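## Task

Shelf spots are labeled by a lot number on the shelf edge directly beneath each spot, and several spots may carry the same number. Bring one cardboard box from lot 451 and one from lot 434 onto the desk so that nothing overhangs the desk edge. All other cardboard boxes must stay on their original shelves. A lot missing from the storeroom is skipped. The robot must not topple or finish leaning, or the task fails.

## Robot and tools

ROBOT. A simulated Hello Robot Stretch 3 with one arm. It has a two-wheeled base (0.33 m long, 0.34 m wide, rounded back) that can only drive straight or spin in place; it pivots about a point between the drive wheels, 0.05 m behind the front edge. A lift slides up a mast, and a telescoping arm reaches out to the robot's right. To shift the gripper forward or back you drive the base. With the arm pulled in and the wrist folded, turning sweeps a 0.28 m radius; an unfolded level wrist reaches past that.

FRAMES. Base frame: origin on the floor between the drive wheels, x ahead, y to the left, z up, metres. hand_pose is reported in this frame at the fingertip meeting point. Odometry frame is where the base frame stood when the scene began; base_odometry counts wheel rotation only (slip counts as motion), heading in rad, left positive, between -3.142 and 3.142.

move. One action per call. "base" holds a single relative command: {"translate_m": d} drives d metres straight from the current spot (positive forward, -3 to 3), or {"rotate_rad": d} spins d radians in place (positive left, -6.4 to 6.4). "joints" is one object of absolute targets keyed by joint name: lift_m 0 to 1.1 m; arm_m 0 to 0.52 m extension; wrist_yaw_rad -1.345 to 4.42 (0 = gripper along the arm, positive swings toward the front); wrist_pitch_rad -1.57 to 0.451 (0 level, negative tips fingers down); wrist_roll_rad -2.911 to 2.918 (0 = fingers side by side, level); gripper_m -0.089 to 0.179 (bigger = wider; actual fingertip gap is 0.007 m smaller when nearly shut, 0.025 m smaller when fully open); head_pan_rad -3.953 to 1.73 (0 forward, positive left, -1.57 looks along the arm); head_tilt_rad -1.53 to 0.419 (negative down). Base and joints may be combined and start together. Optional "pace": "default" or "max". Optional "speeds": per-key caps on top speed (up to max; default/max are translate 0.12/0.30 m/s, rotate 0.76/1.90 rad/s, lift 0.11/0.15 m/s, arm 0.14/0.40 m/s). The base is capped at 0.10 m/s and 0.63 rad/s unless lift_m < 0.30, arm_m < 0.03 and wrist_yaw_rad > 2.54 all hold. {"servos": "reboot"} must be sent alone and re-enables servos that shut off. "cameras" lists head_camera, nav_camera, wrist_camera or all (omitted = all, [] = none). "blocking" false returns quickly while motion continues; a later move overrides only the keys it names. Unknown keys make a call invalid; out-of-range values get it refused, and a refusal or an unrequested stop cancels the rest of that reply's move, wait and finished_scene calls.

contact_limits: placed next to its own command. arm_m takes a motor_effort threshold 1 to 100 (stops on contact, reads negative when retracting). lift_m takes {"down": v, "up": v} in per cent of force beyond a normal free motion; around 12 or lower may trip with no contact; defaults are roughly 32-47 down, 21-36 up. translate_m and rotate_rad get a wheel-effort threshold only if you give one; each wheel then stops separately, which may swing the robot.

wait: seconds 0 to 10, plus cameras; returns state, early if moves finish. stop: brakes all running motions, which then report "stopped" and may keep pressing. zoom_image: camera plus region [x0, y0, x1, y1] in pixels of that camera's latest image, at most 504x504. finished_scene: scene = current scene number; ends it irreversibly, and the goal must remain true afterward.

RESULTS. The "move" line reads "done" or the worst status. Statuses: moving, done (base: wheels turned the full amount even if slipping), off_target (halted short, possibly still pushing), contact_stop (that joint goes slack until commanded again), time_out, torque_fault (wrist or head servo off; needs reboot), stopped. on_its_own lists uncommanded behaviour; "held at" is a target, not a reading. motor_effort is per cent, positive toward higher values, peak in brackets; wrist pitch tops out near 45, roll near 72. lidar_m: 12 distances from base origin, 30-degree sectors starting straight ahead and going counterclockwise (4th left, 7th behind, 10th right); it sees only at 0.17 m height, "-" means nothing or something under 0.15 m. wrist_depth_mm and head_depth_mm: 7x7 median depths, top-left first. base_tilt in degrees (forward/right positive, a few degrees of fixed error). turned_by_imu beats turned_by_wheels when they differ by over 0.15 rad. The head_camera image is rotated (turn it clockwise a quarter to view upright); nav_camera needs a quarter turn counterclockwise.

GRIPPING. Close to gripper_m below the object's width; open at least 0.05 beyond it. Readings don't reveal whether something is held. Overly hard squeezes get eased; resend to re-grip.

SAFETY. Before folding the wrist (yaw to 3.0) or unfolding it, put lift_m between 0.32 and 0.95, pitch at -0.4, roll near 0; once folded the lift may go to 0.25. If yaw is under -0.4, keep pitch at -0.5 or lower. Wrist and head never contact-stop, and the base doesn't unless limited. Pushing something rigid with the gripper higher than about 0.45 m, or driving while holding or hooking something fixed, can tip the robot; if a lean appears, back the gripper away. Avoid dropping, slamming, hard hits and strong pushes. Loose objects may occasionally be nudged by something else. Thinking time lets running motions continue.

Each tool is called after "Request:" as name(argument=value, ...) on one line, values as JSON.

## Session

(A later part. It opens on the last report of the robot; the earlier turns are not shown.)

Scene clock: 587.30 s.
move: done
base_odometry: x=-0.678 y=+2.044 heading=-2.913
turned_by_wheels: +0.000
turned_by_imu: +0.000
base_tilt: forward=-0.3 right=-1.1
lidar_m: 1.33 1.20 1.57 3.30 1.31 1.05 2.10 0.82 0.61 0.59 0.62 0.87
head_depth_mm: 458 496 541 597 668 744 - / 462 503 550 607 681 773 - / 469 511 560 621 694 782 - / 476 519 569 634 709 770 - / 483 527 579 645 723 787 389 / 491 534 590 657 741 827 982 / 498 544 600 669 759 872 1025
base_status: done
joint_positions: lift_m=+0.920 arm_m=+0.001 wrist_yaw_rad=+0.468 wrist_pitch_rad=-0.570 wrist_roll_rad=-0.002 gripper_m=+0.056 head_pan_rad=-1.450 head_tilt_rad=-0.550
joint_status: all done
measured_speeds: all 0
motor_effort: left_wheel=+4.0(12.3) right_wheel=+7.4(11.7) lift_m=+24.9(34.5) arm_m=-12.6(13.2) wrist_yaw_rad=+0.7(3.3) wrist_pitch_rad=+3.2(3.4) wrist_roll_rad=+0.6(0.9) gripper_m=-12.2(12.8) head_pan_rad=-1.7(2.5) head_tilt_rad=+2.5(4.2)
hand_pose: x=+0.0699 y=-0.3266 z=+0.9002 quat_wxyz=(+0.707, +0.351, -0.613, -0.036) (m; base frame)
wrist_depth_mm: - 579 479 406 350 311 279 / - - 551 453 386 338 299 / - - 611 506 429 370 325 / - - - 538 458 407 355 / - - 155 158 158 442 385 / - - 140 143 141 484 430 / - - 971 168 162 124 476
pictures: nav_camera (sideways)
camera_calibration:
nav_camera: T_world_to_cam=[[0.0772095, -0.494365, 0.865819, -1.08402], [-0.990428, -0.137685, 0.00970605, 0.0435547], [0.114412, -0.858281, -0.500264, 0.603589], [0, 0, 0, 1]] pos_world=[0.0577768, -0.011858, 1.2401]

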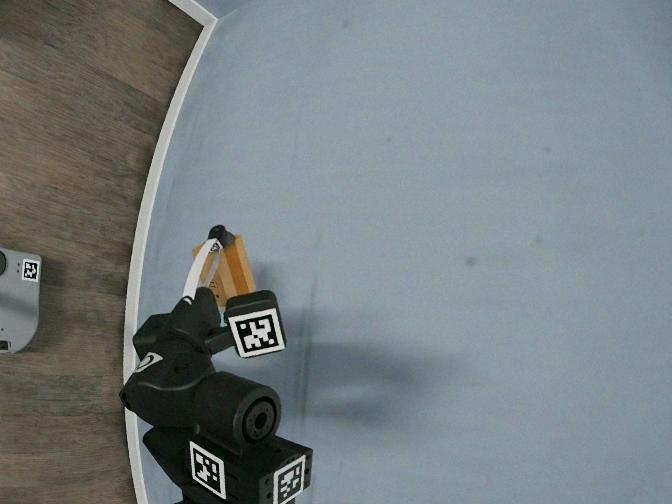

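Request:
move(base={"rotate_rad": 1.571}, joints={"head_pan_rad": -1.57}, cameras=[])

Request:
move(base={"translate_m": 1.25}, cameras=[])

Request:
move(base={"translate_m": 0.6})

Scene clock: 597.90 s.
move: done
base_odometry: x=-0.678 y=+2.044 heading=-1.343
turned_by_wheels: +1.571
turned_by_imu: +1.545
base_tilt: forward=-0.3 right=-1.2
lidar_m: 3.46 1.33 1.04 2.20 0.84 0.62 0.60 0.62 0.86 1.34 1.20 1.57
head_depth_mm: 1099 1197 1313 1453 1590 1562 - / 1094 1187 1310 1465 1639 1652 - / 1098 1195 1317 1459 1646 1537 - / 1099 1194 1312 1465 1640 1579 - / 1103 1197 1322 1455 1651 1631 - / 1094 1195 1320 1461 1657 1553 405 / 1101 1194 1321 1465 1648 1503 1186
base_status: done
joint_positions: lift_m=+0.920 arm_m=+0.001 wrist_yaw_rad=+0.468 wrist_pitch_rad=-0.570 wrist_roll_rad=-0.002 gripper_m=+0.056 head_pan_rad=-1.573 head_tilt_rad=-0.550
joint_status: all done
measured_speeds: all 0
motor_effort: left_wheel=-8.2(12.5) right_wheel=+8.9(12.2) lift_m=+24.8(25.8) arm_m=-12.9(13.6) wrist_yaw_rad=+2.1(3.1) wrist_pitch_rad=+3.2(3.4) wrist_roll_rad=+0.4(0.8) gripper_m=-11.7(12.7) head_pan_rad=+3.0(4.7) head_tilt_rad=+3.0(4.8)
hand_pose: x=+0.0699 y=-0.3266 z=+0.9002 quat_wxyz=(+0.707, +0.351, -0.613, -0.036) (m; base frame)
wrist_depth_mm: - - - - - - - / - - - - - - - / - - - - - - - / - - - - - - - / - - 155 158 158 - - / - - 139 143 142 - - / - - 972 167 961 960 -
pictures: none
No camera images: "cameras" was empty.

Scene clock: 611.53 s.
move: done
base_odometry: x=-0.395 y=+0.827 heading=-1.343
turned_by_wheels: +0.000
turned_by_imu: +0.000
base_tilt: forward=-0.4 right=-1.2
lidar_m: 2.44 1.30 0.96 0.93 0.97 1.89 1.83 1.90 0.98 0.83 0.80 1.92
head_depth_mm: 1109 1215 1325 1243 894 749 - / 1110 1209 1335 1229 888 766 - / 1113 1212 1334 1218 882 1453 - / 1112 1216 1334 1205 877 1445 - / 1122 1217 1337 1193 866 751 - / 1121 1215 1334 1183 860 745 406 / 1114 1225 1336 1172 857 1119 1165
base_status: done
joint_positions: lift_m=+0.920 arm_m=+0.001 wrist_yaw_rad=+0.468 wrist_pitch_rad=-0.570 wrist_roll_rad=-0.002 gripper_m=+0.056 head_pan_rad=-1.570 head_tilt_rad=-0.550
joint_status: not commanded
measured_speeds: all 0
motor_effort: left_wheel=+0.8(8.9) right_wheel=+10.9(13.8) lift_m=+26.3(27.3) arm_m=-9.8(13.3) wrist_yaw_rad=+2.2(3.3) wrist_pitch_rad=+3.2(3.3) wrist_roll_rad=+0.5(0.9) gripper_m=-12.3(12.7) head_pan_rad=+3.2(4.1) head_tilt_rad=+3.7(4.9)
hand_pose: x=+0.0699 y=-0.3266 z=+0.9002 quat_wxyz=(+0.707, +0.351, -0.613, -0.036) (m; base frame)
wrist_depth_mm: - - - - - - - / - - - - - - - / - - - - - - - / - - - 178 177 - - / - - 155 158 157 - - / - - 139 143 142 - - / - - 985 167 970 958 971
pictures: none
No camera images: "cameras" was empty.

Scene clock: 618.67 s.
move: done
base_odometry: x=-0.259 y=+0.242 heading=-1.343
turned_by_wheels: +0.000
turned_by_imu: +0.000
base_tilt: forward=-0.3 right=-1.3
lidar_m: 1.84 1.29 0.95 0.92 0.96 1.33 2.42 1.34 0.74 0.94 1.42 1.93
head_depth_mm: 1121 1218 1332 1250 894 773 - / 1120 1219 1338 1234 880 1021 - / 1124 1225 1341 1222 869 1451 - / 1121 1224 1340 1203 874 1402 - / 1121 1227 1346 1193 867 751 - / 1127 1226 1341 1182 860 750 406 / 1129 1225 1352 1452 856 1466 1197
base_status: done
joint_positions: lift_m=+0.920 arm_m=+0.001 wrist_yaw_rad=+0.468 wrist_pitch_rad=-0.570 wrist_roll_rad=-0.002 gripper_m=+0.056 head_pan_rad=-1.570 head_tilt_rad=-0.550
joint_status: not commanded
measured_speeds: all 0
motor_effort: left_wheel=+2.0(9.5) right_wheel=+8.7(13.7) lift_m=+27.9(28.4) arm_m=-8.7(10.8) wrist_yaw_rad=+1.8(3.0) wrist_pitch_rad=+3.3(3.4) wrist_roll_rad=+0.6(0.9) gripper_m=-12.2(12.8) head_pan_rad=+2.9(4.2) head_tilt_rad=+4.5(5.0)
hand_pose: x=+0.0699 y=-0.3266 z=+0.9002 quat_wxyz=(+0.707, +0.351, -0.613, -0.036) (m; base frame)
wrist_depth_mm: - - - - - - - / - - - - - - - / - - - - - - - / - - - 520 177 - - / - - 155 158 157 - - / - - 140 143 141 - - / - - 991 167 956 124 -
pictures: head_camera (sideways), nav_camera (sideways), wrist_camera
camera_calibration:
head_camera: T_world_to_cam=[[-0.0467134, 0.476762, -0.87779, 1.15797], [0.997501, -0.0243723, -0.0663216, 0.0798458], [-0.0530134, -0.878694, -0.474432, 0.573328], [0, 0, 0, 1]] pos_world=[0.00484061, -0.046352, 1.29376]
nav_camera: T_world_to_cam=[[0.01743, -0.499944, 0.865882, -1.08372], [-0.99979, -0.018065, 0.00969518, 0.0437002], [0.0107951, -0.865869, -0.500154, 0.604114], [0, 0, 0, 1]] pos_world=[0.0560588, -0.0179262, 1.2401]
wrist_camera: T_world_to_cam=[[-0.876782, -0.479999, -0.0292288, -0.0625701], [-0.316403, 0.621588, -0.716601, 0.902726], [0.362136, -0.619055, -0.69687, 0.565963], [0, 0, 0, 1]] pos_world=[0.025809, -0.240795, 1.03947]

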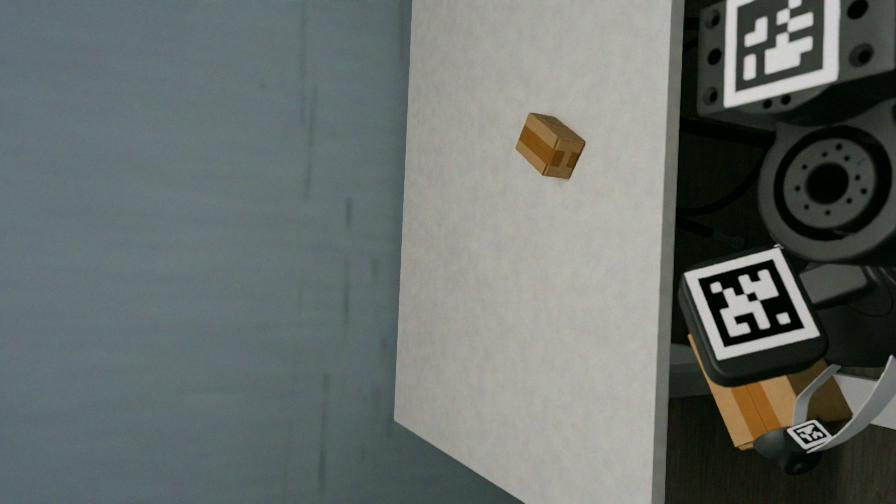

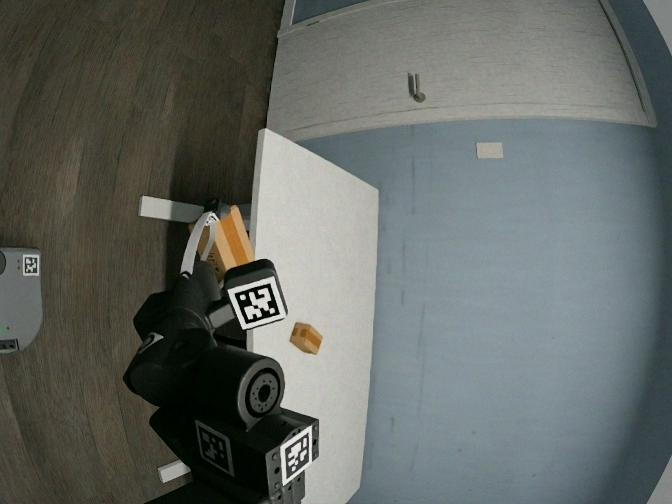

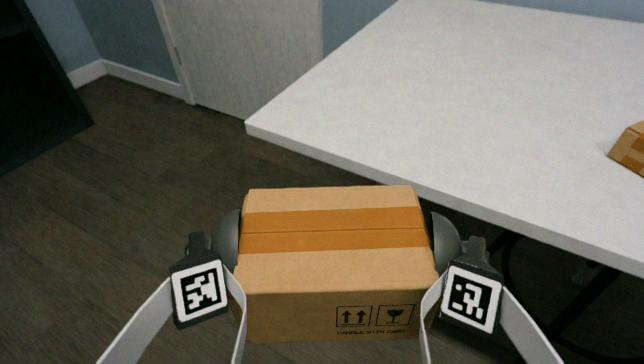

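Request:
move(joints={"arm_m": 0.47}, cameras=[])

Request:
move(joints={"lift_m": 0.79}, cameras=[])

Request:
move(joints={"lift_m": 0.765}, speeds={"lift_m": 0.025}, contact_limits={"lift_m": {"down": 13}}, cameras=["head_camera","wrist_camera"])

Scene clock: 633.93 s.
move: done
base_odometry: x=-0.259 y=+0.242 heading=-1.343
turned_by_wheels: +0.000
turned_by_imu: +0.000
base_tilt: forward=-0.2 right=-1.1
lidar_m: 1.84 1.29 0.95 0.92 0.96 1.33 2.43 1.33 0.74 0.94 1.42 1.94
head_depth_mm: 1123 1216 1340 349 - 1471 1284 / 1122 1225 1305 361 851 1428 1245 / 1118 1219 591 1099 869 1419 1244 / 1123 1223 1288 682 874 1437 1263 / 1124 1221 1348 1031 869 1433 1256 / 1120 1222 1344 1184 862 1334 1224 / 1127 1218 1344 1450 851 1468 1245
base_status: not commanded
joint_positions: lift_m=+0.920 arm_m=+0.470 wrist_yaw_rad=+0.468 wrist_pitch_rad=-0.570 wrist_roll_rad=-0.002 gripper_m=+0.056 head_pan_rad=-1.570 head_tilt_rad=-0.550
joint_status: all done
measured_speeds: all 0
motor_effort: left_wheel=+2.5(2.9) right_wheel=+8.0(9.6) lift_m=+29.0(29.2) arm_m=+13.4(14.9) wrist_yaw_rad=+1.1(3.3) wrist_pitch_rad=+3.2(3.4) wrist_roll_rad=+0.6(0.8) gripper_m=-12.2(12.7) head_pan_rad=+2.7(3.8) head_tilt_rad=+3.3(4.6)
hand_pose: x=+0.0699 y=-0.7960 z=+0.9001 quat_wxyz=(+0.707, +0.351, -0.613, -0.036) (m; base frame)
wrist_depth_mm: - - 895 - - - - / - - - - - - - / - - - - - - - / - - - 177 - - - / - - 155 158 154 - - / - - 140 142 141 - - / - - 129 160 161 106 -
pictures: none
No camera images: "cameras" was empty.

Scene clock: 635.93 s.
move: done
base_odometry: x=-0.259 y=+0.242 heading=-1.343
turned_by_wheels: +0.000
turned_by_imu: +0.000
base_tilt: forward=-0.4 right=-1.2
lidar_m: 1.84 1.29 0.95 0.92 0.96 1.33 2.43 1.34 0.74 0.94 1.42 1.93
head_depth_mm: 1120 1219 1339 1241 893 769 293 / 1123 1218 1342 1228 465 363 319 / 1119 1225 1348 647 816 1420 1241 / 1122 1220 1342 741 808 1442 1261 / 1122 1223 1339 1194 865 1448 1264 / 1114 1232 1350 1181 862 1327 1227 / 1126 1222 1348 1450 856 1461 1248
base_status: not commanded
joint_positions: lift_m=+0.790 arm_m=+0.470 wrist_yaw_rad=+0.468 wrist_pitch_rad=-0.570 wrist_roll_rad=-0.002 gripper_m=+0.056 head_pan_rad=-1.570 head_tilt_rad=-0.550
joint_status: all done
measured_speeds: all 0
motor_effort: left_wheel=+2.3(2.7) right_wheel=+8.5(9.5) lift_m=+26.1(27.6) arm_m=+11.4(13.3) wrist_yaw_rad=+2.4(2.4) wrist_pitch_rad=+3.2(3.4) wrist_roll_rad=+0.7(0.8) gripper_m=-11.8(12.8) head_pan_rad=+3.1(4.0) head_tilt_rad=+2.7(4.4)
hand_pose: x=+0.0699 y=-0.7960 z=+0.7701 quat_wxyz=(+0.707, +0.351, -0.613, -0.036) (m; base frame)
wrist_depth_mm: - - 858 - - - - / - - - - - - - / - - - - - - - / - - - 177 - - - / - - 155 158 153 - - / - - 140 143 142 - - / - - 128 161 163 106 -
pictures: none
No camera images: "cameras" was empty.

Scene clock: 637.33 s.
move: done
base_odometry: x=-0.259 y=+0.242 heading=-1.343
turned_by_wheels: +0.000
turned_by_imu: +0.000
base_tilt: forward=-0.3 right=-1.3
lidar_m: 1.84 1.29 0.95 0.92 0.96 1.33 2.42 1.34 0.74 0.94 1.42 1.94
head_depth_mm: 1123 1213 1342 1255 895 1187 304 / 1120 1220 1343 1230 541 389 326 / 1121 1222 1348 662 786 1416 1247 / 1122 1227 1343 1206 783 1438 1262 / 1122 1221 1346 1197 839 1438 1251 / 1124 1220 1357 1184 861 1331 1227 / 1125 1228 1348 1437 854 1474 1248
base_status: not commanded
joint_positions: lift_m=+0.765 arm_m=+0.470 wrist_yaw_rad=+0.468 wrist_pitch_rad=-0.515 wrist_roll_rad=-0.002 gripper_m=+0.056 head_pan_rad=-1.570 head_tilt_rad=-0.550
joint_status: all done
measured_speeds: all 0
motor_effort: left_wheel=+2.0(2.8) right_wheel=+8.4(9.2) lift_m=+15.8(26.7) arm_m=+10.2(11.9) wrist_yaw_rad=+1.2(2.5) wrist_pitch_rad=-7.1(7.4) wrist_roll_rad=+0.3(0.8) gripper_m=-12.1(12.5) head_pan_rad=+2.9(3.8) head_tilt_rad=+4.6(4.6)
contact_limits: lift_m down 13 (down: maximum 72; up: maximum 65)
hand_pose: x=+0.0737 y=-0.8036 z=+0.7566 quat_wxyz=(+0.708, +0.334, -0.622, -0.017) (m; base frame)
wrist_depth_mm: - - 867 - - - - / - - - - - - - / - - - - - - - / - - - 177 - - - / - - 153 157 155 - - / - - 138 141 139 - - / - - 150 157 157 107 -
pictures: head_camera (sideways), wrist_camera
camera_calibration:
head_camera: T_world_to_cam=[[-0.0466301, 0.476685, -0.877837, 1.15803], [0.997504, -0.0244209, -0.0662479, 0.079748], [-0.053017, -0.878735, -0.474356, 0.573227], [0, 0, 0, 1]] pos_world=[0.00484086, -0.0463524, 1.29376]
wrist_camera: T_world_to_cam=[[-0.876037, -0.481466, -0.0273692, -0.295038], [-0.298073, 0.585217, -0.754104, 1.09531], [0.379093, -0.652465, -0.656184, 0.110379], [0, 0, 0, 1]] pos_world=[0.0261752, -0.711028, 0.890335]

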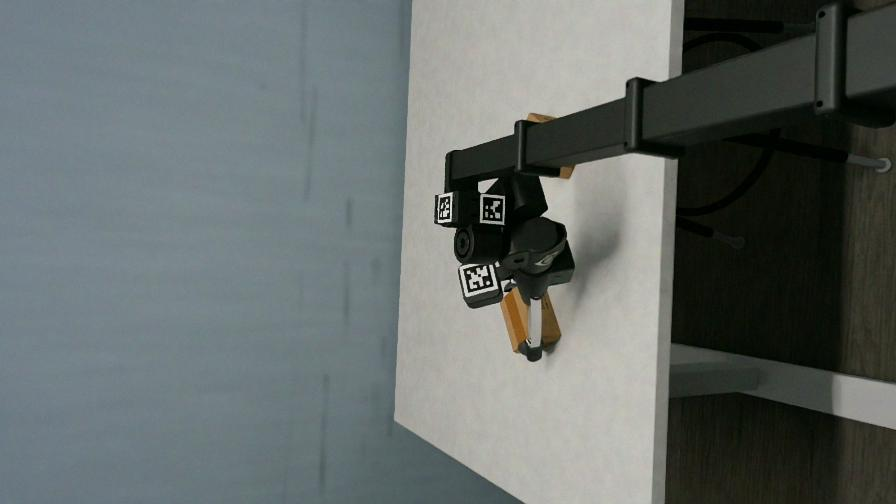

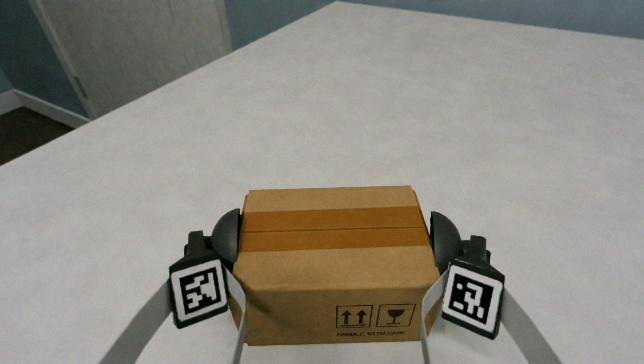

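Request:
move(joints={"lift_m": 0.772}, cameras=[])

Request:
move(joints={"gripper_m": 0.179}, cameras=[])

Request:
move(joints={"lift_m": 0.93}, cameras=["head_camera","wrist_camera"])

Scene clock: 645.23 s.
move: done
base_odometry: x=-0.259 y=+0.242 heading=-1.343
turned_by_wheels: +0.000
turned_by_imu: +0.000
base_tilt: forward=-0.3 right=-1.1
lidar_m: 1.84 1.29 0.95 0.92 0.96 1.33 2.42 1.34 0.74 0.94 1.42 1.94
head_depth_mm: 1118 1220 1345 1243 893 1181 299 / 1118 1224 1343 1231 538 380 320 / 1118 1222 1346 661 787 1407 1242 / 1124 1224 1349 1203 781 1431 1265 / 1126 1220 1339 1186 834 1439 1255 / 1128 1220 1346 1182 861 1338 1223 / 1127 1223 1339 1452 855 1468 1248
base_status: not commanded
joint_positions: lift_m=+0.772 arm_m=+0.470 wrist_yaw_rad=+0.468 wrist_pitch_rad=-0.535 wrist_roll_rad=-0.002 gripper_m=+0.056 head_pan_rad=-1.570 head_tilt_rad=-0.550
joint_status: all done
measured_speeds: all 0
motor_effort: left_wheel=+2.0(2.7) right_wheel=+8.0(8.6) lift_m=+29.2(29.6) arm_m=+7.9(8.7) wrist_yaw_rad=+2.6(2.8) wrist_pitch_rad=-3.1(7.0) wrist_roll_rad=+0.7(0.8) gripper_m=-12.3(12.7) head_pan_rad=+3.5(3.9) head_tilt_rad=+3.6(4.1)
hand_pose: x=+0.0723 y=-0.8008 z=+0.7592 quat_wxyz=(+0.708, +0.340, -0.619, -0.024) (m; base frame)
wrist_depth_mm: - - 868 - - - - / - - - - - - - / - - - - - - - / - - - 176 - - - / - - 153 157 152 - - / - - 139 142 140 - - / - - 128 160 161 106 -
pictures: none
No camera images: "cameras" was empty.

Scene clock: 647.00 s.
move: done
base_odometry: x=-0.259 y=+0.242 heading=-1.343
turned_by_wheels: +0.000
turned_by_imu: +0.000
base_tilt: forward=-0.4 right=-1.2
lidar_m: 1.84 1.29 0.95 0.92 0.96 1.33 2.43 1.34 0.74 0.94 1.42 1.94
head_depth_mm: 1120 1224 1342 1244 898 1186 299 / 1117 1220 1346 1232 537 381 320 / 1124 1222 1340 660 788 1420 1243 / 1118 1223 1343 1198 781 1443 1264 / 1126 1229 1346 1192 836 1438 1255 / 1123 1225 1344 1183 859 1324 1225 / 1124 1222 1339 1449 852 1460 1244
base_status: not commanded
joint_positions: lift_m=+0.772 arm_m=+0.470 wrist_yaw_rad=+0.468 wrist_pitch_rad=-0.560 wrist_roll_rad=-0.002 gripper_m=+0.179 head_pan_rad=-1.570 head_tilt_rad=-0.550
joint_status: all done
measured_speeds: all 0
motor_effort: left_wheel=+2.0(2.6) right_wheel=+7.8(8.7) lift_m=+28.0(29.6) arm_m=+6.7(8.1) wrist_yaw_rad=+1.3(2.7) wrist_pitch_rad=+1.4(3.2) wrist_roll_rad=+0.7(0.8) gripper_m=+0.4(84.7) head_pan_rad=+3.6(3.9) head_tilt_rad=+3.7(4.4)
hand_pose: x=+0.0705 y=-0.7974 z=+0.7541 quat_wxyz=(+0.707, +0.348, -0.615, -0.033) (m; base frame)
wrist_depth_mm: - - 842 - - - - / - - - - - - - / - - - - - - - / - - - 173 167 - - / - 142 151 149 148 - - / - 126 143 144 145 - - / - - - - - - 105
pictures: none
No camera images: "cameras" was empty.

Scene clock: 649.27 s.
move: done
base_odometry: x=-0.259 y=+0.242 heading=-1.343
turned_by_wheels: +0.000
turned_by_imu: +0.000
base_tilt: forward=-0.4 right=-1.1
lidar_m: 1.84 1.29 0.95 0.92 0.96 1.33 2.43 1.33 0.74 0.94 1.42 1.94
head_depth_mm: 1117 1223 1345 344 - 1429 1277 / 1126 1221 1287 356 854 1433 1252 / 1126 1224 576 1152 868 1418 1245 / 1121 1219 679 1036 874 1439 1274 / 1119 1226 1323 1134 868 1432 1263 / 1129 1228 1348 1176 862 1335 1226 / 1122 1225 1344 1456 855 1465 1246
base_status: not commanded
joint_positions: lift_m=+0.930 arm_m=+0.470 wrist_yaw_rad=+0.468 wrist_pitch_rad=-0.561 wrist_roll_rad=-0.002 gripper_m=+0.179 head_pan_rad=-1.570 head_tilt_rad=-0.550
joint_status: all done
measured_speeds: all 0
motor_effort: left_wheel=+2.0(2.6) right_wheel=+7.8(8.7) lift_m=+30.3(33.2) arm_m=+5.3(7.0) wrist_yaw_rad=+2.1(2.8) wrist_pitch_rad=+1.7(1.7) wrist_roll_rad=+0.5(0.8) gripper_m=+0.4(1.1) head_pan_rad=+3.1(3.9) head_tilt_rad=+2.7(4.2)
hand_pose: x=+0.0705 y=-0.7973 z=+0.9120 quat_wxyz=(+0.707, +0.348, -0.615, -0.033) (m; base frame)
wrist_depth_mm: - - 897 - - - - / - - - - - - - / - - - - - - - / - - - - - - - / - 148 - - - - - / 123 126 - - - - - / - - - 274 - - 105
pictures: head_camera (sideways), wrist_camera
camera_calibration:
head_camera: T_world_to_cam=[[-0.0466301, 0.476685, -0.877837, 1.15803], [0.997504, -0.0244209, -0.0662479, 0.079748], [-0.053017, -0.878735, -0.474356, 0.573227], [0, 0, 0, 1]] pos_world=[0.00484086, -0.0463524, 1.29376]
wrist_camera: T_world_to_cam=[[-0.876649, -0.48026, -0.0289246, -0.288029], [-0.313514, 0.615811, -0.722831, 1.20483], [0.364959, -0.624601, -0.690419, 0.272162], [0, 0, 0, 1]] pos_world=[0.0259034, -0.710284, 1.05046]

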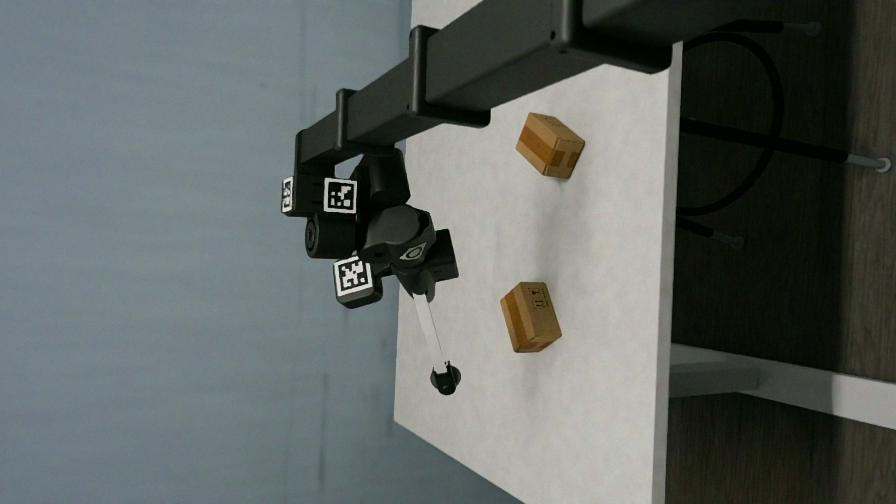

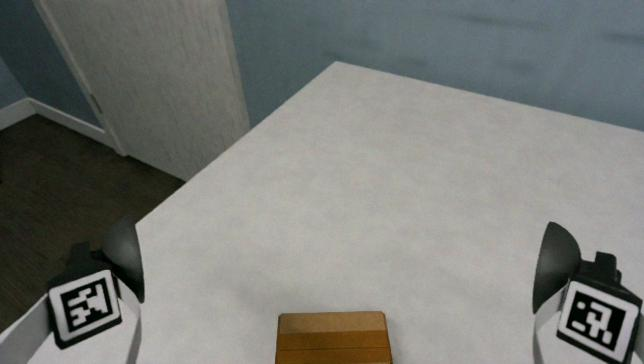

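Request:
finished_scene(scene=2)

The scene is finished: the task was done.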